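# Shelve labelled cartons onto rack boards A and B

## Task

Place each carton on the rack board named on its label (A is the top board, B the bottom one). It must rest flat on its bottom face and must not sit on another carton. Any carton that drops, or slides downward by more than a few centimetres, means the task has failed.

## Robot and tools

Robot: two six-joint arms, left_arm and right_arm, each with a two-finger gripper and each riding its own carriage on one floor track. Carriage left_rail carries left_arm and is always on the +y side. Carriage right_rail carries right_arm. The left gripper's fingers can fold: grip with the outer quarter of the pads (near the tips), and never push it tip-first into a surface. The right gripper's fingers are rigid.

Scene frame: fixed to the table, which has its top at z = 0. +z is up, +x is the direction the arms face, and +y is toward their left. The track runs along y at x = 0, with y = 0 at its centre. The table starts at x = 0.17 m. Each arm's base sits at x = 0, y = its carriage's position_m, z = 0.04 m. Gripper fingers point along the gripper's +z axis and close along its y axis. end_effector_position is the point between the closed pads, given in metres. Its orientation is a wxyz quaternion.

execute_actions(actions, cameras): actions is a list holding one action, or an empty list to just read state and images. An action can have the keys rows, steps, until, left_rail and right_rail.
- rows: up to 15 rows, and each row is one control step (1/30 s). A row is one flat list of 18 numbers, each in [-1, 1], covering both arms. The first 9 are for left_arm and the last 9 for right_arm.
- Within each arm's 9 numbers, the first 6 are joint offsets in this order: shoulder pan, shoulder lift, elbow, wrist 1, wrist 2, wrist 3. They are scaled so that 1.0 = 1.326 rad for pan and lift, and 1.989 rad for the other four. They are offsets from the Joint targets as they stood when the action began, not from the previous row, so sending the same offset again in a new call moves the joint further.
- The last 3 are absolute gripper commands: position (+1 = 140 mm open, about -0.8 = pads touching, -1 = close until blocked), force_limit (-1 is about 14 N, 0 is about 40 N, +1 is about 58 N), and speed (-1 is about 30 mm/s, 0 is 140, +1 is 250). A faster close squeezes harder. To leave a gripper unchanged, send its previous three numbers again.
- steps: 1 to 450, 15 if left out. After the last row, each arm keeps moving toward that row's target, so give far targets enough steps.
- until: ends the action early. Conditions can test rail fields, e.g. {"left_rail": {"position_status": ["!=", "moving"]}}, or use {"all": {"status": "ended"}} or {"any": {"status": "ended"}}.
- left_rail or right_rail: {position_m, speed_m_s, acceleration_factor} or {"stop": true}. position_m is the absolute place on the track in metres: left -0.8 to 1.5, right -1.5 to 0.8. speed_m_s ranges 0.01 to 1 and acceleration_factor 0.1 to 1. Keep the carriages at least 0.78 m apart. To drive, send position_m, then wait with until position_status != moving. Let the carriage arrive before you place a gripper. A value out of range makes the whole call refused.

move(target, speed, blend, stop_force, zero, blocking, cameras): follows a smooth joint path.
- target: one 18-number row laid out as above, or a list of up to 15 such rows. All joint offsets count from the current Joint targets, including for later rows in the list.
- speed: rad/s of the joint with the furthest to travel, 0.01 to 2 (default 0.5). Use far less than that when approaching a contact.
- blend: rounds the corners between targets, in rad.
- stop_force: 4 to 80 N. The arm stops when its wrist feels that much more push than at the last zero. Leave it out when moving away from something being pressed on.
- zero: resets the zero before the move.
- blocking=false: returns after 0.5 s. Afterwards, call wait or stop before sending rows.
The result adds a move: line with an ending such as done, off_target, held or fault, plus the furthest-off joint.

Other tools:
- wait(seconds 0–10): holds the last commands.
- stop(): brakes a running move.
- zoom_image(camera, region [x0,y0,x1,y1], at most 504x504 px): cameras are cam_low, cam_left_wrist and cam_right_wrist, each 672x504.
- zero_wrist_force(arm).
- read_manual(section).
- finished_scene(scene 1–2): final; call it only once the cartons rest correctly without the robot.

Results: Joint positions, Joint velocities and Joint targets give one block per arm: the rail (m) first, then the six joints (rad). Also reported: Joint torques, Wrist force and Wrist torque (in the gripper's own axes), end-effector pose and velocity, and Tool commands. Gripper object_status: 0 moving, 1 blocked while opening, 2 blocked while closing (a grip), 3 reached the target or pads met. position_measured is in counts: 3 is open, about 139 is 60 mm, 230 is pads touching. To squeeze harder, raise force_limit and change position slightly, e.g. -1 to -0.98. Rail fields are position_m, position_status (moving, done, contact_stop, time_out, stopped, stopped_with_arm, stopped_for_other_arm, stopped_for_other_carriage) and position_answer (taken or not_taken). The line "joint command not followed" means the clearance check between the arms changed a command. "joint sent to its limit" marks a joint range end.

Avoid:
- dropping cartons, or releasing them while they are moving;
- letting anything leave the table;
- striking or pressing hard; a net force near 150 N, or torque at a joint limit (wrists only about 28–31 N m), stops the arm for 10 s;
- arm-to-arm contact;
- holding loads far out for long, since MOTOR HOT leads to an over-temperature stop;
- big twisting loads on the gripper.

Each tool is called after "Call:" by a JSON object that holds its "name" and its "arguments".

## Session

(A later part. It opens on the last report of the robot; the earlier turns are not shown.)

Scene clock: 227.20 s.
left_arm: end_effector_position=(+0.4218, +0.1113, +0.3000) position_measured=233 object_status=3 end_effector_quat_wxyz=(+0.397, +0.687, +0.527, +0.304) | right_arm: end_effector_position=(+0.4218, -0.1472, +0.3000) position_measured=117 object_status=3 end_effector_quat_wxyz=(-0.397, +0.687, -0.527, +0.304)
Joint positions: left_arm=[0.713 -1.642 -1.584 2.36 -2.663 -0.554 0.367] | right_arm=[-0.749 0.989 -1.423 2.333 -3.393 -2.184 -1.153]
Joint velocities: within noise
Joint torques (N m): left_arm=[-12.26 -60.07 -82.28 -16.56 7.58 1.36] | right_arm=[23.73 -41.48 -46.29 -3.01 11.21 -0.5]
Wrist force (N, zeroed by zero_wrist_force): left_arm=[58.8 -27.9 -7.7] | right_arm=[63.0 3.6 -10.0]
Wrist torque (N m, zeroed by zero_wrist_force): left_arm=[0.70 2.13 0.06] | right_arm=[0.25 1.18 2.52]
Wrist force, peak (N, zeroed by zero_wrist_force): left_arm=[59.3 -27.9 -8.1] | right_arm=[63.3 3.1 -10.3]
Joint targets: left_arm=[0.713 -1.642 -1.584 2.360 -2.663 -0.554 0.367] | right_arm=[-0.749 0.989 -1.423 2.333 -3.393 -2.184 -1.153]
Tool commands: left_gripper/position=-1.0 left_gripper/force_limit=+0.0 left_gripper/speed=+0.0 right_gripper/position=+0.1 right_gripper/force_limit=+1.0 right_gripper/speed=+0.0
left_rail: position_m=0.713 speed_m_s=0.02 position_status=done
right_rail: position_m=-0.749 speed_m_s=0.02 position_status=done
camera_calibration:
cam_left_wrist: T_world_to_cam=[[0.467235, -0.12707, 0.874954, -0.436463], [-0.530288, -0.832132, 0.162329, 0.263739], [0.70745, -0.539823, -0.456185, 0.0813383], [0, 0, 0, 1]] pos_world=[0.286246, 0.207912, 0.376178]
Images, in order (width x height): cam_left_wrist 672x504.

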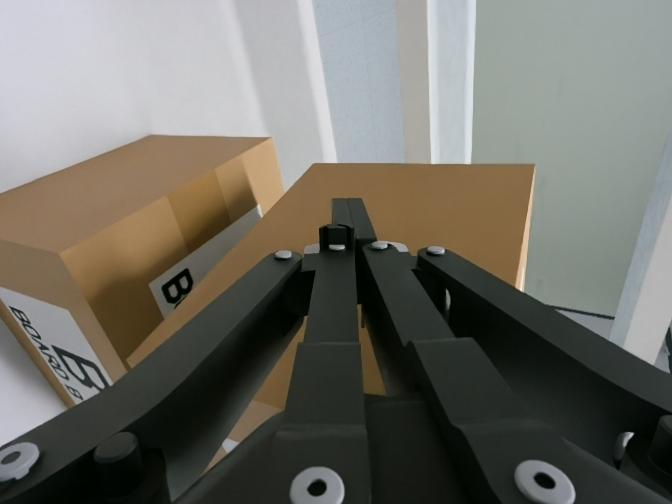

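Call:
{"name": "move", "arguments": {"target": [[0.06947,0.04342,-0.01108,-0.08478,-0.01738,0.07946,-1,0,0,-0.05656,0.02112,-0.01491,-0.0141,0.0302,-0.02707,0.1,1,0],[0.12562,0.07972,-0.02408,-0.14286,-0.03536,0.1373,-1,0,0,-0.10009,0.03986,-0.02934,-0.03522,0.05387,-0.04653,0.1,1,0]], "speed": 0.06, "blend": 0.02, "cameras": ["cam_left_wrist"]}}

Call:
{"name": "move", "arguments": {"target": [[0,-0.05762,-0.02051,0.05892,0,0,-1,0,0,0,-0.0598,-0.01639,0.05626,0,0,0.1,1,0],[0,-0.10603,-0.0448,0.11549,0,0,-1,0,0,0,-0.11146,-0.037,0.11131,0,0,0.1,1,0],[0,-0.14578,-0.07275,0.16993,0,0,-1,0,0,0,-0.15603,-0.06119,0.16521,0,0,0.1,1,0]], "speed": 0.06, "blend": 0.02, "cameras": ["cam_left_wrist"]}}

Scene clock: 260.10 s.
left_arm: end_effector_position=(+0.5096, +0.1119, +0.2990) position_measured=233 object_status=3 end_effector_quat_wxyz=(+0.396, +0.687, +0.527, +0.304) | right_arm: end_effector_position=(+0.5105, -0.1461, +0.3080) position_measured=117 object_status=3 end_effector_quat_wxyz=(-0.408, +0.681, -0.527, +0.305)
Joint positions: left_arm=[0.713 -1.476 -1.478 2.312 -2.947 -0.624 0.64] | right_arm=[-0.749 0.856 -1.371 2.275 -3.463 -2.077 -1.245]
Joint velocities: within noise
Joint torques (N m): left_arm=[-3.3 -32.89 -78.28 -18.07 -1.91 3.04] | right_arm=[2.52 -37.63 -49.8 -12.08 16.22 -4.11]
Wrist force (N, zeroed by zero_wrist_force): left_arm=[32.8 -18.2 -2.2] | right_arm=[34.6 4.3 -5.0]
Wrist torque (N m, zeroed by zero_wrist_force): left_arm=[0.44 1.21 0.04] | right_arm=[0.00 0.73 1.37]
Wrist force, peak (N, zeroed by zero_wrist_force): left_arm=[68.3 -29.4 -9.7] | right_arm=[72.4 1.8 -11.8]
Joint targets: left_arm=[0.713 -1.476 -1.478 2.312 -2.948 -0.624 0.640] | right_arm=[-0.749 0.856 -1.371 2.275 -3.464 -2.077 -1.245]
left_rail: position_m=0.713 speed_m_s=0.02 position_status=done
right_rail: position_m=-0.749 speed_m_s=0.02 position_status=done
move: done
camera_calibration:
cam_left_wrist: T_world_to_cam=[[0.467489, -0.128216, 0.874651, -0.4764], [-0.530395, -0.832227, 0.161492, 0.311303], [0.707202, -0.539406, -0.457062, 0.0194089], [0, 0, 0, 1]] pos_world=[0.374099, 0.208462, 0.375282]
Images, in order (width x height): cam_left_wrist 672x504.

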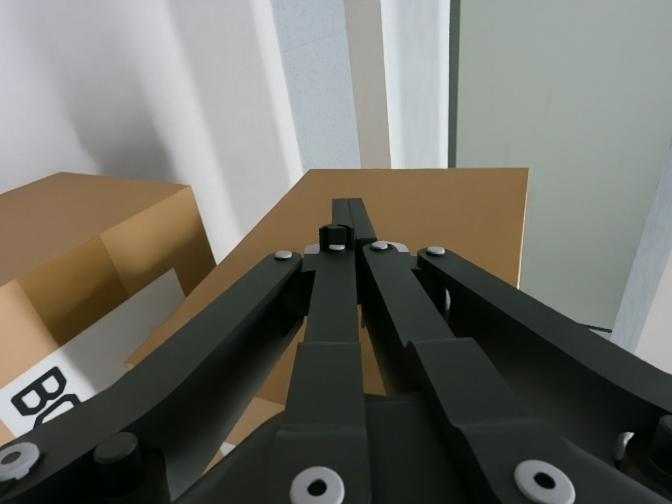

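Scene clock: 266.13 s.
left_arm: end_effector_position=(+0.5097, +0.1116, +0.4498) position_measured=233 object_status=3 end_effector_quat_wxyz=(+0.396, +0.687, +0.527, +0.304) | right_arm: end_effector_position=(+0.5107, -0.1460, +0.4582) position_measured=117 object_status=3 end_effector_quat_wxyz=(-0.408, +0.681, -0.527, +0.305)
Joint positions: left_arm=[0.713 -1.476 -1.671 2.167 -2.61 -0.624 0.64] | right_arm=[-0.749 0.856 -1.577 2.154 -3.135 -2.077 -1.245]
Joint velocities: within noise
Joint torques (N m): left_arm=[-35.32 -60.05 -87.69 -6.17 -1.8 2.18] | right_arm=[34.71 -49.4 -55.88 -1.51 17.53 -4.21]
Wrist force (N, zeroed by zero_wrist_force): left_arm=[38.4 -19.0 -3.2] | right_arm=[40.1 3.6 -6.6]
Wrist torque (N m, zeroed by zero_wrist_force): left_arm=[0.58 1.34 0.04] | right_arm=[0.15 0.79 1.55]
Wrist force, peak (N, zeroed by zero_wrist_force): left_arm=[48.1 -22.5 -5.1] | right_arm=[50.6 4.0 -8.6]
Joint targets: left_arm=[0.713 -1.476 -1.671 2.167 -2.610 -0.624 0.640] | right_arm=[-0.749 0.856 -1.577 2.153 -3.135 -2.077 -1.245]
left_rail: position_m=0.713 speed_m_s=0.02 position_status=done
right_rail: position_m=-0.749 speed_m_s=0.02 position_status=done
move: done
camera_calibration:
cam_left_wrist: T_world_to_cam=[[0.467478, -0.128227, 0.874655, -0.608358], [-0.530394, -0.832232, 0.161472, 0.286776], [0.707211, -0.539396, -0.457061, 0.0880698], [0, 0, 0, 1]] pos_world=[0.374214, 0.20816, 0.52605]
Images, in order (width x height): cam_left_wrist 672x504.

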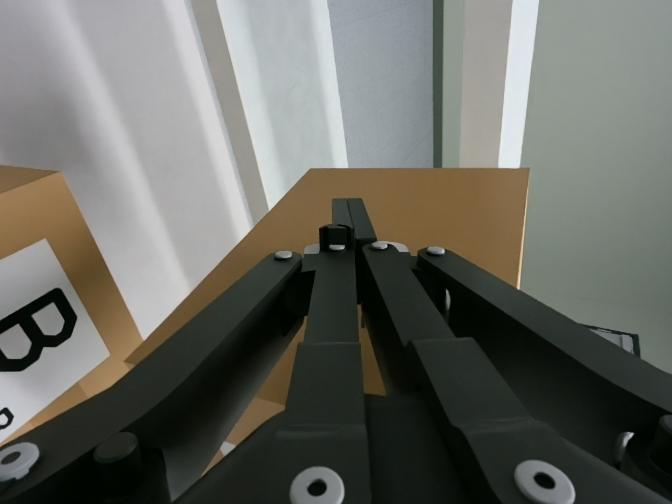

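Call:
{"name": "execute_actions", "arguments": {"actions": [{"left_rail":{"position_m":0.7122,"speed_m_s":0.02,"acceleration_factor":0.1},"right_rail":{"position_m":-0.7482,"speed_m_s":0.02,"acceleration_factor":0.1},"steps":60}], "cameras": []}}

Call:
{"name": "move", "arguments": {"target": [0,0,0,0,0,0,-1,0,0,0,0,0,0.0132,0,0,0.1,1,0], "speed": 0.03}}

Scene clock: 277.23 s.
left_arm: end_effector_position=(+0.5097, +0.1110, +0.4498) position_measured=233 object_status=3 end_effector_quat_wxyz=(+0.396, +0.687, +0.527, +0.304) | right_arm: end_effector_position=(+0.5107, -0.1455, +0.4583) position_measured=117 object_status=3 end_effector_quat_wxyz=(-0.408, +0.681, -0.527, +0.305)
Joint positions: left_arm=[0.712 -1.476 -1.671 2.167 -2.61 -0.624 0.64] | right_arm=[-0.748 0.856 -1.578 2.153 -3.135 -2.077 -1.245]
Joint velocities: within noise
Joint torques (N m): left_arm=[-23.59 -56.84 -80.97 -10.63 -1.4 1.85] | right_arm=[24.53 -35.95 -48.16 -2.43 14.63 -4.2]
Wrist force (N, zeroed by zero_wrist_force): left_arm=[48.7 -23.3 -5.1] | right_arm=[51.2 3.2 -9.1]
Wrist torque (N m, zeroed by zero_wrist_force): left_arm=[0.60 1.70 0.04] | right_arm=[0.31 0.93 2.00]
Wrist force, peak (N, zeroed by zero_wrist_force): left_arm=[49.0 -22.7 -5.3] | right_arm=[51.5 3.3 -8.8]
Joint targets: left_arm=[0.712 -1.476 -1.671 2.167 -2.610 -0.624 0.640] | right_arm=[-0.748 0.856 -1.577 2.153 -3.135 -2.077 -1.245]
Tool commands: left_gripper/position=-1.0 left_gripper/force_limit=+0.0 left_gripper/speed=+0.0 right_gripper/position=+0.1 right_gripper/force_limit=+1.0 right_gripper/speed=+0.0
left_rail: position_m=0.712 speed_m_s=0.02 position_status=done
right_rail: position_m=-0.748 speed_m_s=0.02 position_status=done
No camera images: "cameras" was empty.

Scene clock: 278.43 s.
left_arm: end_effector_position=(+0.5097, +0.1110, +0.4498) position_measured=233 object_status=3 end_effector_quat_wxyz=(+0.396, +0.687, +0.527, +0.304) | right_arm: end_effector_position=(+0.5096, -0.1468, +0.4501) position_measured=117 object_status=3 end_effector_quat_wxyz=(-0.397, +0.687, -0.527, +0.304)
Joint positions: left_arm=[0.712 -1.476 -1.671 2.167 -2.61 -0.624 0.64] | right_arm=[-0.748 0.856 -1.578 2.153 -3.109 -2.077 -1.245]
Joint velocities: within noise
Joint torques (N m): left_arm=[-20.85 -55.48 -80.06 -13.14 -1.67 2.19] | right_arm=[33.84 -26.44 -46.57 -1.82 14.02 -4.16]
Wrist force (N, zeroed by zero_wrist_force): left_arm=[55.5 -23.0 -7.1] | right_arm=[58.2 4.7 -9.6]
Wrist torque (N m, zeroed by zero_wrist_force): left_arm=[0.69 2.00 0.06] | right_arm=[0.27 1.02 2.30]
Wrist force, peak (N, zeroed by zero_wrist_force): left_arm=[55.5 -23.3 -7.0] | right_arm=[58.3 5.2 -9.3]
Joint targets: left_arm=[0.712 -1.476 -1.671 2.167 -2.610 -0.624 0.640] | right_arm=[-0.748 0.856 -1.577 2.153 -3.109 -2.077 -1.245]
left_rail: position_m=0.712 speed_m_s=0.02 position_status=done
right_rail: position_m=-0.748 speed_m_s=0.02 position_status=done
move: done
camera_calibration:
cam_left_wrist: T_world_to_cam=[[0.467479, -0.12824, 0.874653, -0.608498], [-0.530393, -0.832234, 0.161461, 0.28626], [0.70721, -0.53939, -0.457069, 0.0877774], [0, 0, 0, 1]] pos_world=[0.374213, 0.207548, 0.526125]
cam_right_wrist: T_world_to_cam=[[-0.499369, -0.111118, -0.859234, 0.631895], [-0.493523, 0.851595, 0.176695, 0.298741], [0.712085, 0.512288, -0.4801, 0.10453], [0, 0, 0, 1]] pos_world=[0.38855, -0.237741, 0.540344]

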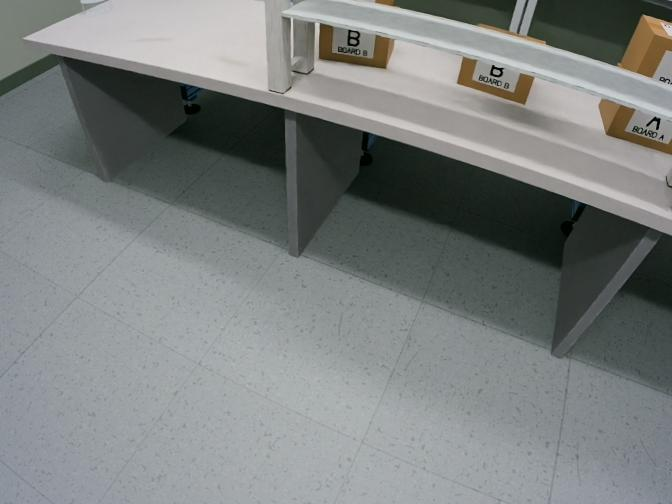

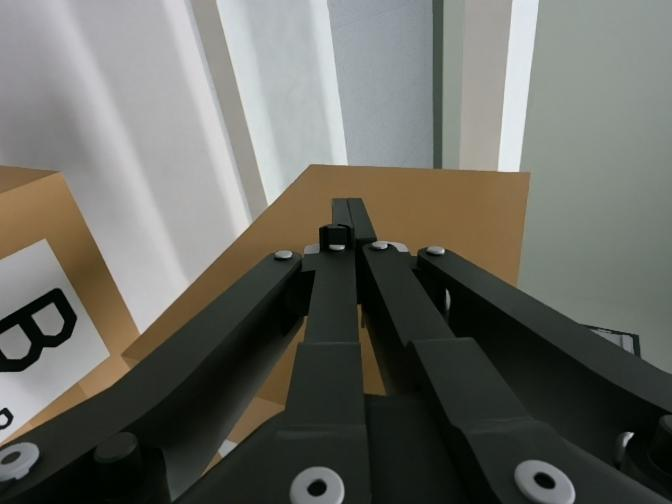

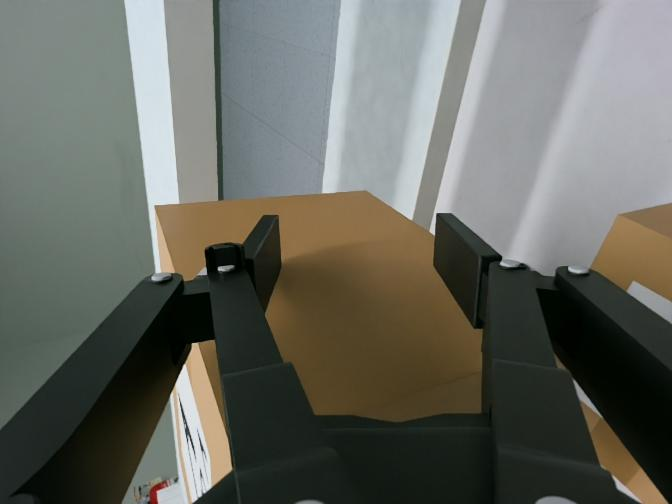

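Call:
{"name": "execute_actions", "arguments": {"actions": [{"left_rail":{"position_m":0.7126},"right_rail":{"position_m":-0.7486},"steps":45}], "cameras": []}}

Call:
{"name": "move", "arguments": {"target": [[0,-0.02534,-0.02428,0.04118,0,0,-1,0,0,0,-0.02911,-0.02182,0.04123,0,0,0.1,1,0],[0,-0.04623,-0.05068,0.0815,0,0,-1,0,0,0,-0.05407,-0.04575,0.0818,0,0,0.1,1,0],[0,-0.0725,-0.10509,0.15341,0,0,-1,0,0,0,-0.08808,-0.09574,0.15448,0,0,0.1,1,0]], "speed": 0.06, "blend": 0.02, "cameras": ["cam_left_wrist"]}}

Call:
{"name": "execute_actions", "arguments": {"actions": [{"left_rail":{"position_m":0.7306,"speed_m_s":0.1},"right_rail":{"position_m":-0.7306,"speed_m_s":0.1},"steps":60}], "cameras": []}}

Scene clock: 288.00 s.
left_arm: end_effector_position=(+0.5097, +0.1114, +0.4498) position_measured=233 object_status=3 end_effector_quat_wxyz=(+0.396, +0.687, +0.527, +0.304) | right_arm: end_effector_position=(+0.5095, -0.1472, +0.4500) position_measured=117 object_status=3 end_effector_quat_wxyz=(-0.397, +0.687, -0.527, +0.304)
Joint positions: left_arm=[0.713 -1.476 -1.671 2.167 -2.61 -0.624 0.64] | right_arm=[-0.749 0.856 -1.577 2.153 -3.109 -2.077 -1.245]
Joint velocities: within noise
Joint torques (N m): left_arm=[-15.3 -43.04 -75.45 -19.61 -1.58 1.84] | right_arm=[31.11 -23.28 -45.56 -2.69 11.9 -4.36]
Wrist force (N, zeroed by zero_wrist_force): left_arm=[46.6 -20.3 -5.6] | right_arm=[49.0 5.0 -7.4]
Wrist torque (N m, zeroed by zero_wrist_force): left_arm=[0.62 1.69 0.06] | right_arm=[0.13 0.90 1.93]
Wrist force, peak (N, zeroed by zero_wrist_force): left_arm=[55.7 -23.2 -7.3] | right_arm=[58.7 5.6 -9.4]
Joint targets: left_arm=[0.713 -1.476 -1.671 2.167 -2.610 -0.624 0.640] | right_arm=[-0.749 0.856 -1.577 2.153 -3.109 -2.077 -1.245]
Tool commands: left_gripper/position=-1.0 left_gripper/force_limit=+0.0 left_gripper/speed=+0.0 right_gripper/position=+0.1 right_gripper/force_limit=+1.0 right_gripper/speed=+0.0
left_rail: position_m=0.713 speed_m_s=0.02 position_status=done
right_rail: position_m=-0.749 speed_m_s=0.02 position_status=done
No camera images: "cameras" was empty.

Scene clock: 293.50 s.
left_arm: end_effector_position=(+0.5098, +0.1112, +0.6046) position_measured=233 object_status=3 end_effector_quat_wxyz=(+0.396, +0.687, +0.527, +0.304) | right_arm: end_effector_position=(+0.5098, -0.1470, +0.6048) position_measured=117 object_status=3 end_effector_quat_wxyz=(-0.397, +0.687, -0.527, +0.304)
Joint positions: left_arm=[0.713 -1.476 -1.767 1.958 -2.305 -0.624 0.64] | right_arm=[-0.749 0.856 -1.694 1.963 -2.802 -2.077 -1.245]
Joint velocities: within noise
Joint torques (N m): left_arm=[-40.46 -43.34 -90.82 -7.79 -1.35 1.67] | right_arm=[42.62 -36.06 -58.11 -1.65 19.48 -4.44]
Wrist force (N, zeroed by zero_wrist_force): left_arm=[53.2 -23.2 -6.9] | right_arm=[56.5 5.9 -8.7]
Wrist torque (N m, zeroed by zero_wrist_force): left_arm=[0.61 1.91 0.06] | right_arm=[0.26 0.98 2.19]
Wrist force, peak (N, zeroed by zero_wrist_force): left_arm=[73.3 -29.8 -10.6] | right_arm=[77.8 3.8 -13.8]
Joint targets: left_arm=[0.713 -1.476 -1.767 1.958 -2.304 -0.624 0.640] | right_arm=[-0.749 0.856 -1.694 1.963 -2.802 -2.077 -1.245]
left_rail: position_m=0.713 speed_m_s=0.02 position_status=done
right_rail: position_m=-0.749 speed_m_s=0.02 position_status=done
move: done
camera_calibration:
cam_left_wrist: T_world_to_cam=[[0.467479, -0.128196, 0.874659, -0.743885], [-0.530374, -0.832241, 0.16149, 0.261416], [0.707225, -0.53939, -0.457047, 0.158576], [0, 0, 0, 1]] pos_world=[0.37425, 0.207732, 0.680907]
Images, in order (width x height): cam_left_wrist 672x504.

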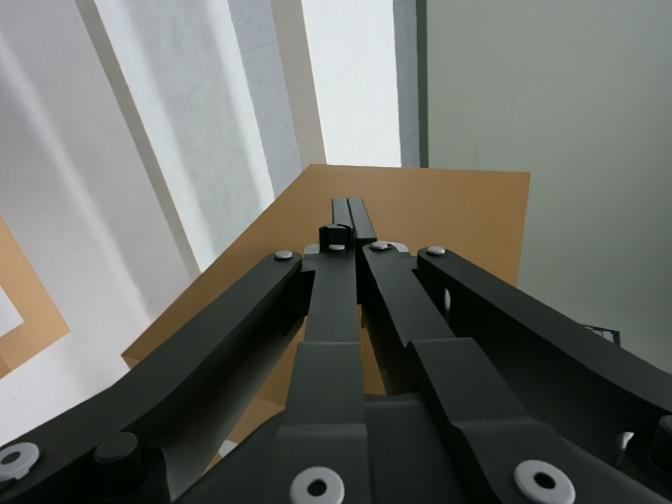

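Scene clock: 295.70 s.
left_arm: end_effector_position=(+0.5097, +0.1292, +0.6047) position_measured=233 object_status=3 end_effector_quat_wxyz=(+0.396, +0.687, +0.527, +0.304) | right_arm: end_effector_position=(+0.5098, -0.1290, +0.6049) position_measured=117 object_status=3 end_effector_quat_wxyz=(-0.397, +0.687, -0.527, +0.304)
Joint positions: left_arm=[0.731 -1.476 -1.767 1.958 -2.304 -0.624 0.64] | right_arm=[-0.731 0.856 -1.694 1.963 -2.802 -2.077 -1.245]
Joint velocities: within noise
Joint torques (N m): left_arm=[-44.66 -41.7 -86.61 -12.53 -1.68 1.18] | right_arm=[42 -17.25 -55.8 -2.36 26.37 -3.88]
Wrist force (N, zeroed by zero_wrist_force): left_arm=[53.6 -22.8 -7.0] | right_arm=[56.4 4.8 -9.1]
Wrist torque (N m, zeroed by zero_wrist_force): left_arm=[0.62 1.94 0.07] | right_arm=[0.20 1.00 2.21]
Wrist force, peak (N, zeroed by zero_wrist_force): left_arm=[58.1 -24.4 -7.8] | right_arm=[62.6 4.6 -10.5]
Joint targets: left_arm=[0.731 -1.476 -1.767 1.958 -2.304 -0.624 0.640] | right_arm=[-0.731 0.856 -1.694 1.963 -2.802 -2.077 -1.245]
Tool commands: left_gripper/position=-1.0 left_gripper/force_limit=+0.0 left_gripper/speed=+0.0 right_gripper/position=+0.1 right_gripper/force_limit=+1.0 right_gripper/speed=+0.0
left_rail: position_m=0.731 speed_m_s=0.10 position_status=done
right_rail: position_m=-0.731 speed_m_s=0.10 position_status=done
No camera images: "cameras" was empty.

Call:
{"name": "execute_actions", "arguments": {"actions": [{"left_rail":{"position_m":0.7302,"speed_m_s":0.02},"right_rail":{"position_m":-0.7302,"speed_m_s":0.02},"steps":45}], "cameras": []}}

Call:
{"name": "move", "arguments": {"target": [[0.0541,0.03198,-0.01007,-0.05128,-0.0198,0.05005,-1,0,0,-0.04024,0.02502,-0.01372,-0.01098,0.0221,-0.01716,0.1,1,0],[0.10581,0.06554,-0.02353,-0.09363,-0.04082,0.09318,-1,0,0,-0.07728,0.05207,-0.02952,-0.01969,0.04266,-0.03229,0.1,1,0]], "speed": 0.06, "blend": 0.02, "cameras": []}}

Call:
{"name": "execute_actions", "arguments": {"actions": [{"left_rail":{"position_m":0.7296},"right_rail":{"position_m":-0.7296},"steps":45}], "cameras": ["cam_left_wrist"]}}

Call:
{"name": "move", "arguments": {"target": [[0.04909,0.03471,-0.01642,-0.03443,-0.02161,0.03709,-1,0,0,-0.03398,0.02883,-0.01784,-0.00661,0.01904,-0.01336,0.1,1,0],[0.09544,0.07021,-0.03548,-0.06201,-0.04305,0.06905,-1,0,0,-0.0651,0.05926,-0.03772,-0.01128,0.03655,-0.02527,0.1,1,0]], "speed": 0.06, "blend": 0.02, "cameras": ["cam_left_wrist"]}}

Scene clock: 309.30 s.
left_arm: end_effector_position=(+0.5097, +0.1287, +0.6047) position_measured=233 object_status=3 end_effector_quat_wxyz=(+0.396, +0.687, +0.527, +0.304) | right_arm: end_effector_position=(+0.5098, -0.1286, +0.6049) position_measured=117 object_status=3 end_effector_quat_wxyz=(-0.397, +0.687, -0.527, +0.304)
Joint positions: left_arm=[0.73 -1.476 -1.767 1.958 -2.304 -0.624 0.64] | right_arm=[-0.73 0.856 -1.694 1.963 -2.802 -2.077 -1.245]
Joint velocities: within noise
Joint torques (N m): left_arm=[-40.7 -38.67 -75.17 -20.25 -1.63 1.32] | right_arm=[41.21 -9.94 -47.16 -3.13 26.33 -4.38]
Wrist force (N, zeroed by zero_wrist_force): left_arm=[62.3 -25.5 -8.6] | right_arm=[66.1 5.0 -11.1]
Wrist torque (N m, zeroed by zero_wrist_force): left_arm=[0.69 2.28 0.07] | right_arm=[0.38 1.08 2.58]
Wrist force, peak (N, zeroed by zero_wrist_force): left_arm=[62.7 -26.1 -8.7] | right_arm=[66.3 5.3 -11.1]
Joint targets: left_arm=[0.730 -1.476 -1.767 1.958 -2.304 -0.624 0.640] | right_arm=[-0.730 0.856 -1.694 1.963 -2.802 -2.077 -1.245]
Tool commands: left_gripper/position=-1.0 left_gripper/force_limit=+0.0 left_gripper/speed=+0.0 right_gripper/position=+0.1 right_gripper/force_limit=+1.0 right_gripper/speed=+0.0
left_rail: position_m=0.730 speed_m_s=0.02 position_status=done
right_rail: position_m=-0.730 speed_m_s=0.02 position_status=done
No camera images: "cameras" was empty.

Scene clock: 312.80 s.
left_arm: end_effector_position=(+0.5897, +0.1288, +0.6047) position_measured=233 object_status=3 end_effector_quat_wxyz=(+0.396, +0.687, +0.527, +0.305) | right_arm: end_effector_position=(+0.5897, -0.1285, +0.6049) position_measured=117 object_status=3 end_effector_quat_wxyz=(-0.397, +0.687, -0.527, +0.304)
Joint positions: left_arm=[0.73 -1.336 -1.681 1.911 -2.49 -0.705 0.825] | right_arm=[-0.73 0.754 -1.625 1.904 -2.841 -1.992 -1.309]
Joint velocities: within noise
Joint torques (N m): left_arm=[-17.65 -10.73 -89.95 -20.65 -10.46 2.63] | right_arm=[19.69 -18.07 -59.56 -12.53 26.28 -5.81]
Wrist force (N, zeroed by zero_wrist_force): left_arm=[51.6 -22.8 -5.7] | right_arm=[54.5 5.1 -8.0]
Wrist torque (N m, zeroed by zero_wrist_force): left_arm=[0.57 1.79 0.04] | right_arm=[0.01 0.94 2.19]
Wrist force, peak (N, zeroed by zero_wrist_force): left_arm=[63.2 -26.2 -8.6] | right_arm=[67.1 5.2 -10.8]
Joint targets: left_arm=[0.730 -1.336 -1.680 1.911 -2.491 -0.706 0.826] | right_arm=[-0.730 0.754 -1.625 1.904 -2.841 -1.992 -1.310]
left_rail: position_m=0.730 speed_m_s=0.02 position_status=done
right_rail: position_m=-0.730 speed_m_s=0.02 position_status=done
move: done
No camera images: "cameras" was empty.

Scene clock: 314.50 s.
left_arm: end_effector_position=(+0.5898, +0.1282, +0.6047) position_measured=233 object_status=3 end_effector_quat_wxyz=(+0.396, +0.687, +0.527, +0.305) | right_arm: end_effector_position=(+0.5898, -0.1280, +0.6050) position_measured=117 object_status=3 end_effector_quat_wxyz=(-0.397, +0.687, -0.527, +0.304)
Joint positions: left_arm=[0.73 -1.336 -1.68 1.911 -2.491 -0.706 0.826] | right_arm=[-0.73 0.754 -1.625 1.904 -2.841 -1.992 -1.31]
Joint velocities: within noise
Joint torques (N m): left_arm=[-40.5 -10.4 -92.94 -20.39 -12.27 2.1] | right_arm=[45.89 -15.27 -55.16 -9.56 28.21 -5.28]
Wrist force (N, zeroed by zero_wrist_force): left_arm=[61.8 -25.6 -7.7] | right_arm=[65.3 4.6 -10.7]
Wrist torque (N m, zeroed by zero_wrist_force): left_arm=[0.75 2.22 0.04] | right_arm=[0.08 1.14 2.63]
Wrist force, peak (N, zeroed by zero_wrist_force): left_arm=[62.3 -25.6 -8.3] | right_arm=[65.6 4.2 -10.8]
Joint targets: left_arm=[0.730 -1.336 -1.680 1.911 -2.491 -0.706 0.826] | right_arm=[-0.730 0.754 -1.625 1.904 -2.841 -1.992 -1.310]
Tool commands: left_gripper/position=-1.0 left_gripper/force_limit=+0.0 left_gripper/speed=+0.0 right_gripper/position=+0.1 right_gripper/force_limit=+1.0 right_gripper/speed=+0.0
left_rail: position_m=0.730 speed_m_s=0.02 position_status=done
right_rail: position_m=-0.730 speed_m_s=0.02 position_status=done
camera_calibration:
cam_left_wrist: T_world_to_cam=[[0.467504, -0.128063, 0.874666, -0.779214], [-0.530129, -0.832399, 0.161476, 0.317903], [0.707392, -0.539177, -0.45704, 0.111049], [0, 0, 0, 1]] pos_world=[0.45426, 0.224708, 0.680972]
Images, in order (width x height): cam_left_wrist 672x504.

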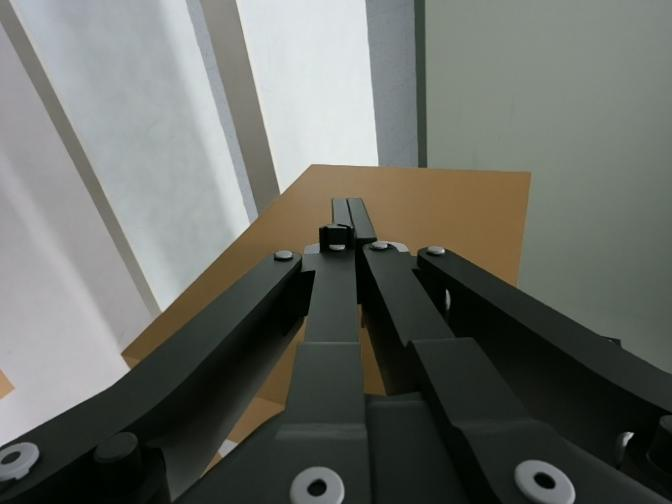

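Scene clock: 317.17 s.
left_arm: end_effector_position=(+0.6696, +0.1281, +0.6047) position_measured=233 object_status=3 end_effector_quat_wxyz=(+0.396, +0.687, +0.527, +0.304) | right_arm: end_effector_position=(+0.6696, -0.1279, +0.6049) position_measured=117 object_status=3 end_effector_quat_wxyz=(-0.397, +0.687, -0.527, +0.304)
Joint positions: left_arm=[0.73 -1.209 -1.587 1.841 -2.614 -0.791 0.963] | right_arm=[-0.73 0.668 -1.547 1.829 -2.863 -1.919 -1.36]
Joint velocities: within noise
Joint torques (N m): left_arm=[-23.28 -21.65 -92.18 -20.82 -15.51 2.48] | right_arm=[26.57 -24.79 -59.14 -12.13 28.31 -5.64]
Wrist force (N, zeroed by zero_wrist_force): left_arm=[54.8 -23.0 -7.0] | right_arm=[57.7 4.1 -8.7]
Wrist torque (N m, zeroed by zero_wrist_force): left_arm=[0.62 1.92 0.06] | right_arm=[0.06 1.02 2.27]
Wrist force, peak (N, zeroed by zero_wrist_force): left_arm=[63.8 -26.0 -8.3] | right_arm=[66.9 5.0 -11.3]
Joint targets: left_arm=[0.730 -1.209 -1.587 1.841 -2.614 -0.791 0.963] | right_arm=[-0.730 0.668 -1.547 1.829 -2.863 -1.919 -1.360]
left_rail: position_m=0.730 speed_m_s=0.02 position_status=done
right_rail: position_m=-0.730 speed_m_s=0.02 position_status=done
move: done
camera_calibration:
cam_left_wrist: T_world_to_cam=[[0.467637, -0.128051, 0.874596, -0.816578], [-0.530197, -0.832327, 0.161628, 0.360074], [0.707253, -0.539292, -0.457119, 0.0546802], [0, 0, 0, 1]] pos_world=[0.534099, 0.224624, 0.680973]
Images, in order (width x height): cam_left_wrist 672x504.

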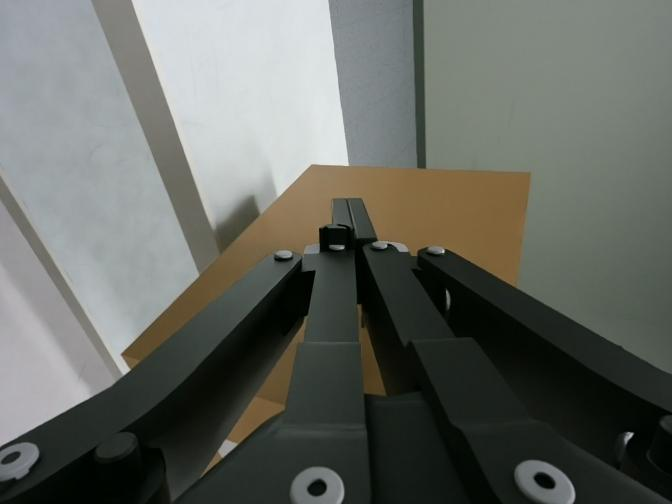

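Call:
{"name": "execute_actions", "arguments": {"actions": [{"left_rail":{"position_m":0.7293},"right_rail":{"position_m":-0.7293},"steps":40}], "cameras": []}}

Call:
{"name": "move", "arguments": {"target": [[0.04358,0.03612,-0.02144,-0.02159,-0.0211,0.02755,-1,0,0,-0.02846,0.0318,-0.02186,-0.0028,0.01611,-0.01061,0.1,1,0],[0.08444,0.07282,-0.04514,-0.03805,-0.04154,0.05147,-1,0,0,-0.05449,0.06484,-0.04572,-0.00377,0.0309,-0.02011,0.1,1,0]], "speed": 0.06, "blend": 0.02, "cameras": []}}

Call:
{"name": "move", "arguments": {"target": [0,0.01183,0.02163,-0.02952,0,0,-1,0,0,0,0.01247,0.02102,-0.02934,0,0,0.1,1,0], "speed": 0.03, "cameras": []}}

Call:
{"name": "move", "arguments": {"target": [0,0.0037,0.0058,-0.0082,0,0,-1,0,0,0,0.0039,0.0056,-0.0082,0,0,0.1,1,0], "speed": 0.015, "stop_force": 15}}

Scene clock: 326.57 s.
left_arm: end_effector_position=(+0.6698, +0.1278, +0.6047) position_measured=233 object_status=3 end_effector_quat_wxyz=(+0.396, +0.687, +0.527, +0.304) | right_arm: end_effector_position=(+0.6698, -0.1276, +0.6049) position_measured=117 object_status=3 end_effector_quat_wxyz=(-0.397, +0.687, -0.527, +0.304)
Joint positions: left_arm=[0.729 -1.209 -1.587 1.841 -2.614 -0.791 0.963] | right_arm=[-0.729 0.668 -1.547 1.829 -2.863 -1.919 -1.36]
Joint velocities: within noise
Joint torques (N m): left_arm=[-34.25 -23.61 -84.39 -19.27 -15.48 2.5] | right_arm=[39.58 -25.87 -50.01 -10.03 28.01 -5.32]
Wrist force (N, zeroed by zero_wrist_force): left_arm=[60.5 -25.1 -7.8] | right_arm=[63.6 4.2 -10.3]
Wrist torque (N m, zeroed by zero_wrist_force): left_arm=[0.63 2.15 0.06] | right_arm=[0.14 1.12 2.51]
Wrist force, peak (N, zeroed by zero_wrist_force): left_arm=[60.8 -25.0 -8.0] | right_arm=[64.0 5.2 -10.3]
Joint targets: left_arm=[0.729 -1.209 -1.587 1.841 -2.614 -0.791 0.963] | right_arm=[-0.729 0.668 -1.547 1.829 -2.863 -1.919 -1.360]
Tool commands: left_gripper/position=-1.0 left_gripper/force_limit=+0.0 left_gripper/speed=+0.0 right_gripper/position=+0.1 right_gripper/force_limit=+1.0 right_gripper/speed=+0.0
left_rail: position_m=0.729 speed_m_s=0.02 position_status=done
right_rail: position_m=-0.729 speed_m_s=0.02 position_status=done
No camera images: "cameras" was empty.

Scene clock: 328.80 s.
left_arm: end_effector_position=(+0.7495, +0.1277, +0.6045) position_measured=233 object_status=3 end_effector_quat_wxyz=(+0.396, +0.687, +0.527, +0.304) | right_arm: end_effector_position=(+0.7496, -0.1276, +0.6049) position_measured=117 object_status=3 end_effector_quat_wxyz=(-0.397, +0.687, -0.527, +0.304)
Joint positions: left_arm=[0.729 -1.097 -1.491 1.751 -2.69 -0.874 1.065] | right_arm=[-0.729 0.595 -1.461 1.739 -2.871 -1.858 -1.4]
Joint velocities: within noise
Joint torques (N m): left_arm=[-26.5 -33.74 -92.07 -20.98 -18.45 2.61] | right_arm=[32.8 -32.32 -56.29 -11.51 28.85 -5.32]
Wrist force (N, zeroed by zero_wrist_force): left_arm=[54.6 -22.6 -6.6] | right_arm=[57.3 4.1 -8.8]
Wrist torque (N m, zeroed by zero_wrist_force): left_arm=[0.67 1.93 0.06] | right_arm=[0.09 0.98 2.25]
Wrist force, peak (N, zeroed by zero_wrist_force): left_arm=[61.7 -25.5 -8.0] | right_arm=[65.5 4.5 -10.7]
Joint targets: left_arm=[0.729 -1.097 -1.491 1.751 -2.690 -0.874 1.065] | right_arm=[-0.729 0.595 -1.461 1.738 -2.871 -1.858 -1.400]
left_rail: position_m=0.729 speed_m_s=0.02 position_status=done
right_rail: position_m=-0.729 speed_m_s=0.02 position_status=done
move: done
No camera images: "cameras" was empty.

Scene clock: 331.07 s.
left_arm: end_effector_position=(+0.7497, +0.1277, +0.5716) position_measured=233 object_status=3 end_effector_quat_wxyz=(+0.396, +0.687, +0.527, +0.304) | right_arm: end_effector_position=(+0.7497, -0.1276, +0.5720) position_measured=117 object_status=3 end_effector_quat_wxyz=(-0.397, +0.687, -0.527, +0.304)
Joint positions: left_arm=[0.729 -1.097 -1.475 1.794 -2.748 -0.874 1.065] | right_arm=[-0.729 0.595 -1.444 1.78 -2.929 -1.858 -1.4]
Joint velocities: within noise
Joint torques (N m): left_arm=[-33.75 -34.53 -70.75 -20.92 -17.68 2.66] | right_arm=[38.1 -34.91 -38.24 -11.02 27.57 -5.25]
Wrist force (N, zeroed by zero_wrist_force): left_arm=[53.2 -22.4 -6.4] | right_arm=[56.2 3.0 -10.4]
Wrist torque (N m, zeroed by zero_wrist_force): left_arm=[0.61 1.96 0.06] | right_arm=[0.21 0.87 2.20]
Wrist force, peak (N, zeroed by zero_wrist_force): left_arm=[57.1 -24.8 -7.0] | right_arm=[60.6 4.5 -9.5]
Joint targets: left_arm=[0.729 -1.097 -1.475 1.794 -2.748 -0.874 1.065] | right_arm=[-0.729 0.595 -1.444 1.780 -2.929 -1.858 -1.400]
left_rail: position_m=0.729 speed_m_s=0.02 position_status=done
right_rail: position_m=-0.729 speed_m_s=0.02 position_status=done
move: done
No camera images: "cameras" was empty.

Scene clock: 333.17 s.
left_arm: end_effector_position=(+0.7497, +0.1277, +0.5671) position_measured=233 object_status=3 end_effector_quat_wxyz=(+0.396, +0.687, +0.527, +0.304) | right_arm: end_effector_position=(+0.7498, -0.1276, +0.5692) position_measured=117 object_status=3 end_effector_quat_wxyz=(-0.397, +0.687, -0.527, +0.304)
Joint positions: left_arm=[0.729 -1.097 -1.473 1.8 -2.757 -0.874 1.065] | right_arm=[-0.729 0.595 -1.443 1.784 -2.935 -1.858 -1.4]
Joint velocities: within noise
Joint torques (N m): left_arm=[-37.58 -64.15 -79.48 -4.47 -16.41 2.28] | right_arm=[38.11 -48.19 -43.38 2.14 26.45 -5.15]
Wrist force (N, zeroed by zero_wrist_force): left_arm=[53.8 -13.4 -15.1] | right_arm=[52.8 -8.0 -14.9]
Wrist torque (N m, zeroed by zero_wrist_force): left_arm=[0.39 1.82 -0.07] | right_arm=[0.65 0.74 2.21]
Wrist force, peak (N, zeroed by zero_wrist_force): left_arm=[55.6 -11.9 -18.6] | right_arm=[56.4 3.9 -10.2]
Joint targets: left_arm=[0.729 -1.097 -1.473 1.800 -2.757 -0.874 1.065] | right_arm=[-0.729 0.595 -1.443 1.784 -2.935 -1.858 -1.400]
left_rail: position_m=0.729 speed_m_s=0.02 position_status=done
right_rail: position_m=-0.729 speed_m_s=0.02 position_status=done
move: contact (left_arm, right_arm); right_arm: the wrist 1 is farthest, 0.011 rad from its target
camera_calibration:
cam_left_wrist: T_world_to_cam=[[0.467903, -0.127735, 0.8745, -0.821437], [-0.530176, -0.832246, 0.162108, 0.408006], [0.707093, -0.53949, -0.457133, -0.0191652], [0, 0, 0, 1]] pos_world=[0.61422, 0.224295, 0.643445]
cam_right_wrist: T_world_to_cam=[[-0.499083, -0.11096, -0.859421, 0.856191], [-0.493598, 0.851551, 0.176699, 0.379917], [0.712234, 0.512395, -0.479764, -0.0195018], [0, 0, 0, 1]] pos_world=[0.628727, -0.218523, 0.659341]

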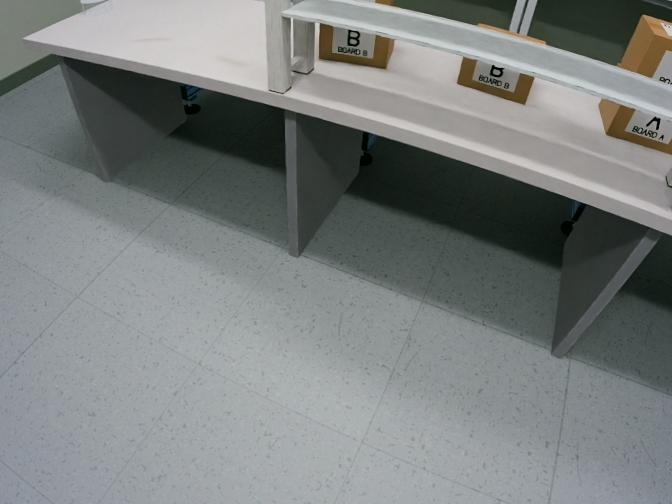

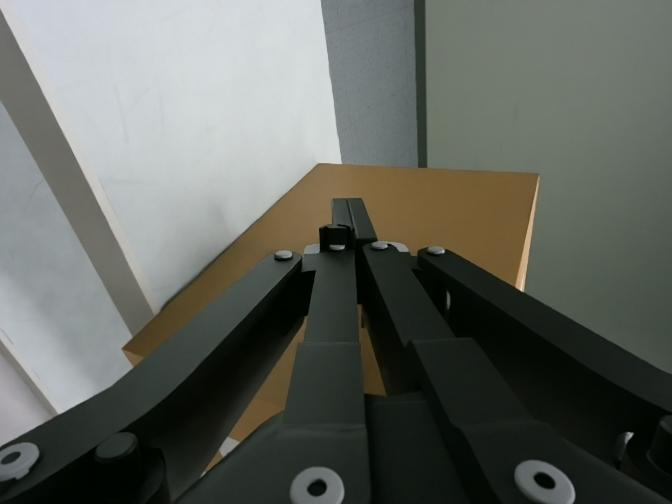

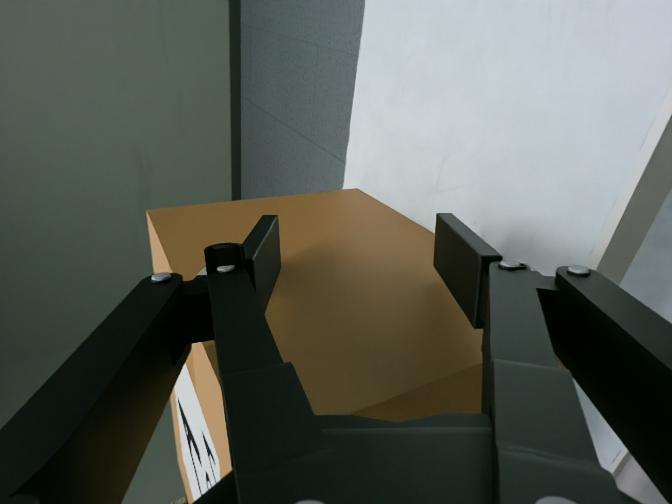

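Call:
{"name": "move", "arguments": {"target": [0,0.0018,0.0028,-0.004,0,0,-1,0,0,0,0.002,0.003,-0.0044,0,0,0.1,1,0], "speed": 0.015, "stop_force": 15, "cameras": ["cam_left_wrist"]}}

Scene clock: 338.23 s.
left_arm: end_effector_position=(+0.7497, +0.1278, +0.5661) position_measured=233 object_status=3 end_effector_quat_wxyz=(+0.397, +0.687, +0.527, +0.304) | right_arm: end_effector_position=(+0.7497, -0.1276, +0.5644) position_measured=117 object_status=3 end_effector_quat_wxyz=(-0.397, +0.687, -0.527, +0.304)
Joint positions: left_arm=[0.729 -1.097 -1.472 1.801 -2.759 -0.874 1.065] | right_arm=[-0.729 0.595 -1.44 1.79 -2.943 -1.858 -1.4]
Joint velocities: within noise
Joint torques (N m): left_arm=[-38.21 -54.81 -70.14 -2.92 -16.43 2.31] | right_arm=[38.37 -15.53 -28.99 -2.02 26.52 -5.24]
Wrist force (N, zeroed by zero_wrist_force): left_arm=[53.2 -3.8 -21.3] | right_arm=[55.6 -7.2 -25.2]
Wrist torque (N m, zeroed by zero_wrist_force): left_arm=[0.08 1.75 -0.20] | right_arm=[1.15 0.74 2.31]
Wrist force, peak (N, zeroed by zero_wrist_force): left_arm=[54.8 0.2 -29.8] | right_arm=[55.6 -8.9 -25.6]
Joint targets: left_arm=[0.729 -1.097 -1.472 1.801 -2.760 -0.874 1.065] | right_arm=[-0.729 0.595 -1.440 1.790 -2.943 -1.858 -1.400]
left_rail: position_m=0.729 speed_m_s=0.02 position_status=done
right_rail: position_m=-0.729 speed_m_s=0.02 position_status=done
move: contact (left_arm)
camera_calibration:
cam_left_wrist: T_world_to_cam=[[0.467645, -0.127233, 0.874711, -0.820539], [-0.530224, -0.832153, 0.16243, 0.408029], [0.707227, -0.539753, -0.456614, -0.0199542], [0, 0, 0, 1]] pos_world=[0.61418, 0.224372, 0.642347]
Images, in order (width x height): cam_left_wrist 672x504.

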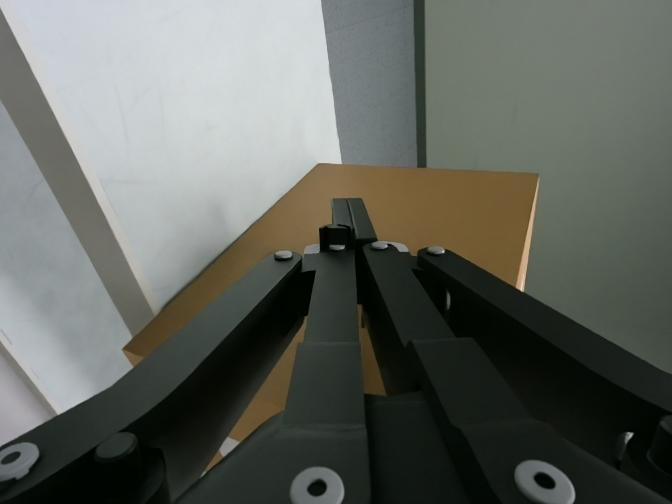

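Call:
{"name": "execute_actions", "arguments": {"actions": [{"left_rail":{"position_m":0.758,"speed_m_s":0.05,"acceleration_factor":0.1},"right_rail":{"position_m":-0.758,"speed_m_s":0.05,"acceleration_factor":0.1},"steps":60}], "cameras": []}}

Call:
{"name": "move", "arguments": {"target": [[-0.08443,-0.08706,0.01901,0.07287,0.04154,-0.05147,-1,0,0,0.05449,-0.08051,0.02,0.04006,-0.0309,0.02011,0.1,1,0],[-0.17987,-0.15726,0.05449,0.13488,0.08459,-0.12052,-1,0,0,0.11959,-0.13978,0.05772,0.05134,-0.06745,0.04538,0.1,1,0],[-0.31351,-0.23783,0.08263,0.2575,0.13475,-0.24162,-1,0,0,0.21821,-0.20349,0.09313,0.07731,-0.12178,0.08706,0.1,1,0]], "speed": 0.3, "blend": 0.03}}

Scene clock: 368.13 s.
left_arm: end_effector_position=(+0.7497, +0.1565, +0.5661) position_measured=233 object_status=3 end_effector_quat_wxyz=(+0.397, +0.687, +0.527, +0.304) | right_arm: end_effector_position=(+0.7497, -0.1563, +0.5644) position_measured=117 object_status=3 end_effector_quat_wxyz=(-0.397, +0.687, -0.527, +0.304)
Joint positions: left_arm=[0.758 -1.097 -1.472 1.801 -2.76 -0.874 1.065] | right_arm=[-0.758 0.595 -1.44 1.79 -2.943 -1.858 -1.4]
Joint velocities: within noise
Joint torques (N m): left_arm=[9.73 -55.13 -42.92 -6.52 4.07 2.41] | right_arm=[-13.46 -73.84 -49.03 -8.59 -3.34 1.01]
Wrist force (N, zeroed by zero_wrist_force): left_arm=[0.0 0.3 0.1] | right_arm=[1.9 -2.9 1.2]
Wrist torque (N m, zeroed by zero_wrist_force): left_arm=[0.08 0.00 -0.01] | right_arm=[-0.66 -0.46 -0.05]
Wrist force, peak (N, zeroed by zero_wrist_force): left_arm=[53.8 -3.3 -21.3] | right_arm=[55.9 -7.9 -25.1]
Joint targets: left_arm=[0.758 -1.097 -1.472 1.801 -2.760 -0.874 1.065] | right_arm=[-0.758 0.595 -1.440 1.790 -2.943 -1.858 -1.400]
Tool commands: left_gripper/position=-1.0 left_gripper/force_limit=+0.0 left_gripper/speed=+0.0 right_gripper/position=+0.1 right_gripper/force_limit=+1.0 right_gripper/speed=+0.0
left_rail: position_m=0.758 speed_m_s=0.05 position_status=done
right_rail: position_m=-0.758 speed_m_s=0.05 position_status=done
No camera images: "cameras" was empty.

Scene clock: 370.43 s.
left_arm: end_effector_position=(+0.4899, +0.1566, +0.6049) position_measured=233 object_status=3 end_effector_quat_wxyz=(+0.397, +0.687, +0.527, +0.304) | right_arm: end_effector_position=(+0.4899, -0.1563, +0.6052) position_measured=117 object_status=3 end_effector_quat_wxyz=(-0.397, +0.687, -0.527, +0.304)
Joint positions: left_arm=[0.758 -1.513 -1.787 1.965 -2.248 -0.606 0.585] | right_arm=[-0.758 0.884 -1.71 1.975 -2.79 -2.1 -1.227]
Joint velocities: within noise
Joint torques (N m): left_arm=[-15.94 -57.09 -43.53 -0.82 5.84 -2.81] | right_arm=[10.51 -49.59 -36.27 -1.28 -4.12 2.98]
Wrist force (N, zeroed by zero_wrist_force): left_arm=[0.4 -0.1 0.0] | right_arm=[2.1 -2.4 1.4]
Wrist torque (N m, zeroed by zero_wrist_force): left_arm=[0.01 -0.09 0.00] | right_arm=[-0.56 -0.44 -0.05]
Wrist force, peak (N, zeroed by zero_wrist_force): left_arm=[2.1 0.2 2.0] | right_arm=[3.3 -3.7 3.5]
Joint targets: left_arm=[0.758 -1.513 -1.788 1.966 -2.247 -0.606 0.585] | right_arm=[-0.758 0.885 -1.710 1.975 -2.790 -2.100 -1.227]
left_rail: position_m=0.758 speed_m_s=0.05 position_status=done
right_rail: position_m=-0.758 speed_m_s=0.05 position_status=done
move: done
camera_calibration:
cam_left_wrist: T_world_to_cam=[[0.46731, -0.127258, 0.874887, -0.729173], [-0.530295, -0.832151, 0.162209, 0.288182], [0.707395, -0.53975, -0.456357, 0.196812], [0, 0, 0, 1]] pos_world=[0.354348, 0.253247, 0.681015]
cam_right_wrist: T_world_to_cam=[[-0.498969, -0.110719, -0.859518, 0.754355], [-0.493592, 0.851522, 0.176852, 0.269668], [0.712318, 0.512495, -0.479533, 0.197416], [0, 0, 0, 1]] pos_world=[0.368883, -0.247281, 0.695358]

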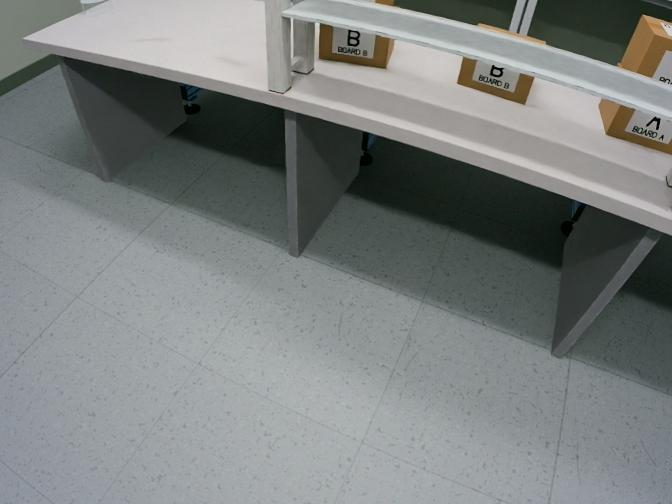

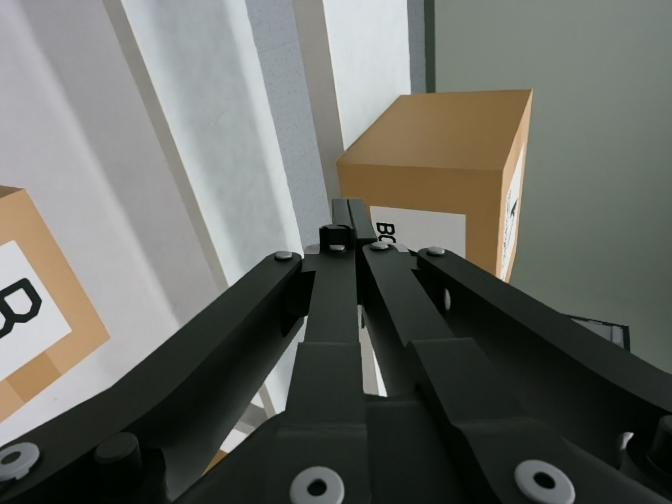

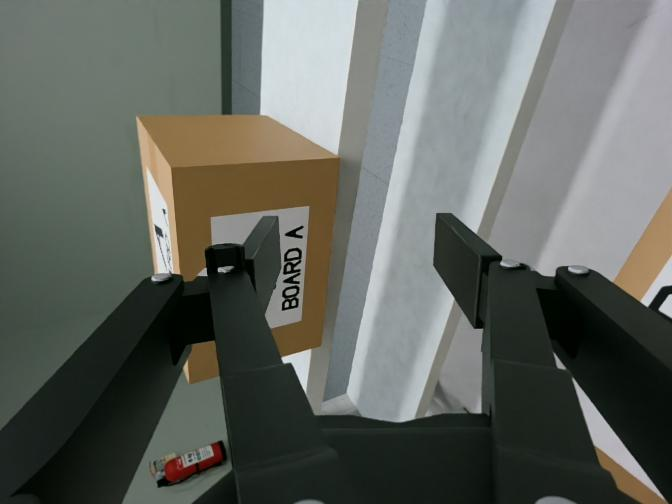

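Call:
{"name": "execute_actions", "arguments": {"actions": [{"left_rail":{"position_m":0.272,"speed_m_s":0.4,"acceleration_factor":0.4},"right_rail":{"position_m":-1.274,"speed_m_s":0.4,"acceleration_factor":0.4},"steps":150,"until":{"all":{"status":"ended"}}}]}}

Scene clock: 377.07 s.
left_arm: end_effector_position=(+0.4898, -0.3293, +0.6049) position_measured=233 object_status=3 end_effector_quat_wxyz=(+0.397, +0.687, +0.527, +0.304) | right_arm: end_effector_position=(+0.4899, -0.6723, +0.6052) position_measured=117 object_status=3 end_effector_quat_wxyz=(-0.397, +0.687, -0.527, +0.304) end_effector_velocity=(+0.000, +0.000, -0.001) end_effector_angular_velocity=(-0.001, +0.000, +0.000)
Joint positions: left_arm=[0.272 -1.513 -1.788 1.966 -2.247 -0.606 0.585] | right_arm=[-1.274 0.885 -1.71 1.975 -2.79 -2.1 -1.227]
Joint velocities: left_arm=[within noise] | right_arm=[-0.001 0.001 0.001 0 0 -0.001 -0.001]
Joint torques (N m): left_arm=[-12.37 -15.72 -50.3 -1.33 4.34 -2.57] | right_arm=[9.26 -40.95 -45.84 -1.65 -3.76 2.5]
Wrist force (N, zeroed by zero_wrist_force): left_arm=[0.2 0.0 0.0] | right_arm=[2.2 -2.4 1.1]
Wrist torque (N m, zeroed by zero_wrist_force): left_arm=[0.04 -0.04 0.00] | right_arm=[-0.57 -0.48 -0.05]
Wrist force, peak (N, zeroed by zero_wrist_force): left_arm=[1.2 -0.5 -0.1] | right_arm=[2.9 -2.6 1.1]
Joint targets: left_arm=[0.272 -1.513 -1.788 1.966 -2.247 -0.606 0.585] | right_arm=[-1.274 0.885 -1.710 1.975 -2.790 -2.100 -1.227]
Tool commands: left_gripper/position=-1.0 left_gripper/force_limit=+0.0 left_gripper/speed=+0.0 right_gripper/position=+0.1 right_gripper/force_limit=+1.0 right_gripper/speed=+0.0
left_rail: position_m=0.272 speed_m_s=0.40 position_status=done
right_rail: position_m=-1.274 speed_m_s=0.40 position_status=done
camera_calibration:
cam_left_wrist: T_world_to_cam=[[0.467291, -0.127235, 0.8749, -0.790987], [-0.530309, -0.832139, 0.162225, -0.116271], [0.707398, -0.539774, -0.456325, -0.0654573], [0, 0, 0, 1]] pos_world=[0.354266, -0.232727, 0.681027]
cam_right_wrist: T_world_to_cam=[[-0.498954, -0.110713, -0.859527, 0.697195], [-0.493607, 0.851513, 0.176857, 0.708968], [0.712318, 0.512512, -0.479515, 0.461914], [0, 0, 0, 1]] pos_world=[0.36879, -0.763243, 0.695367]

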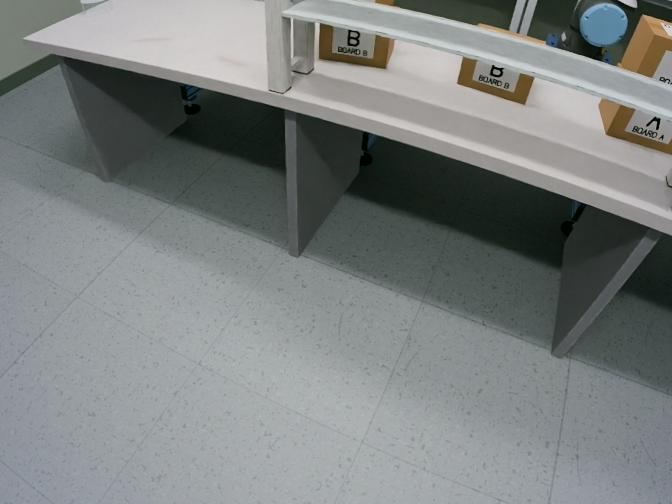

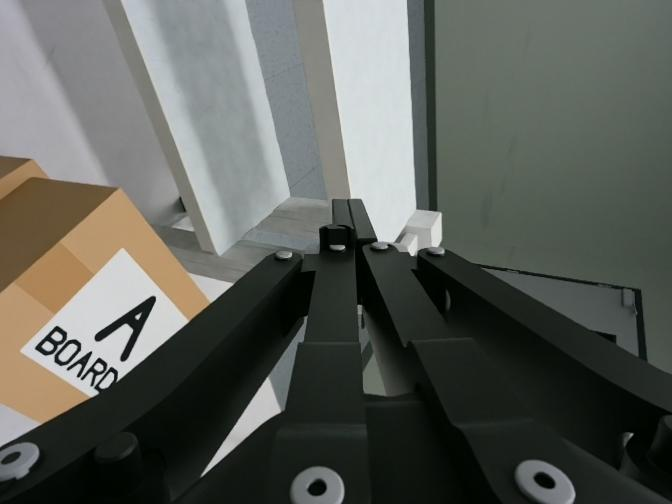

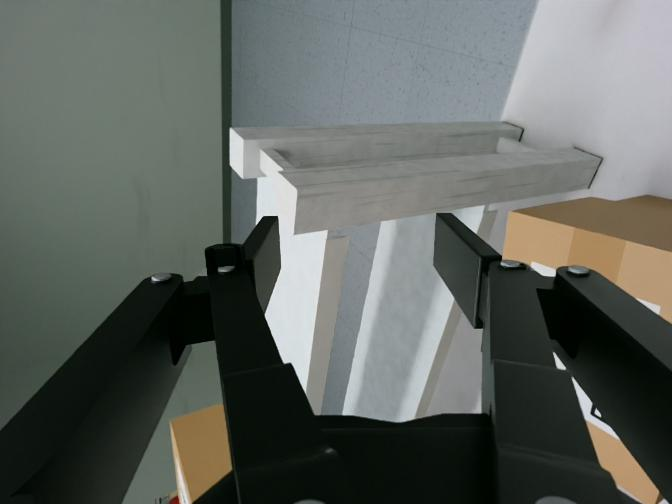

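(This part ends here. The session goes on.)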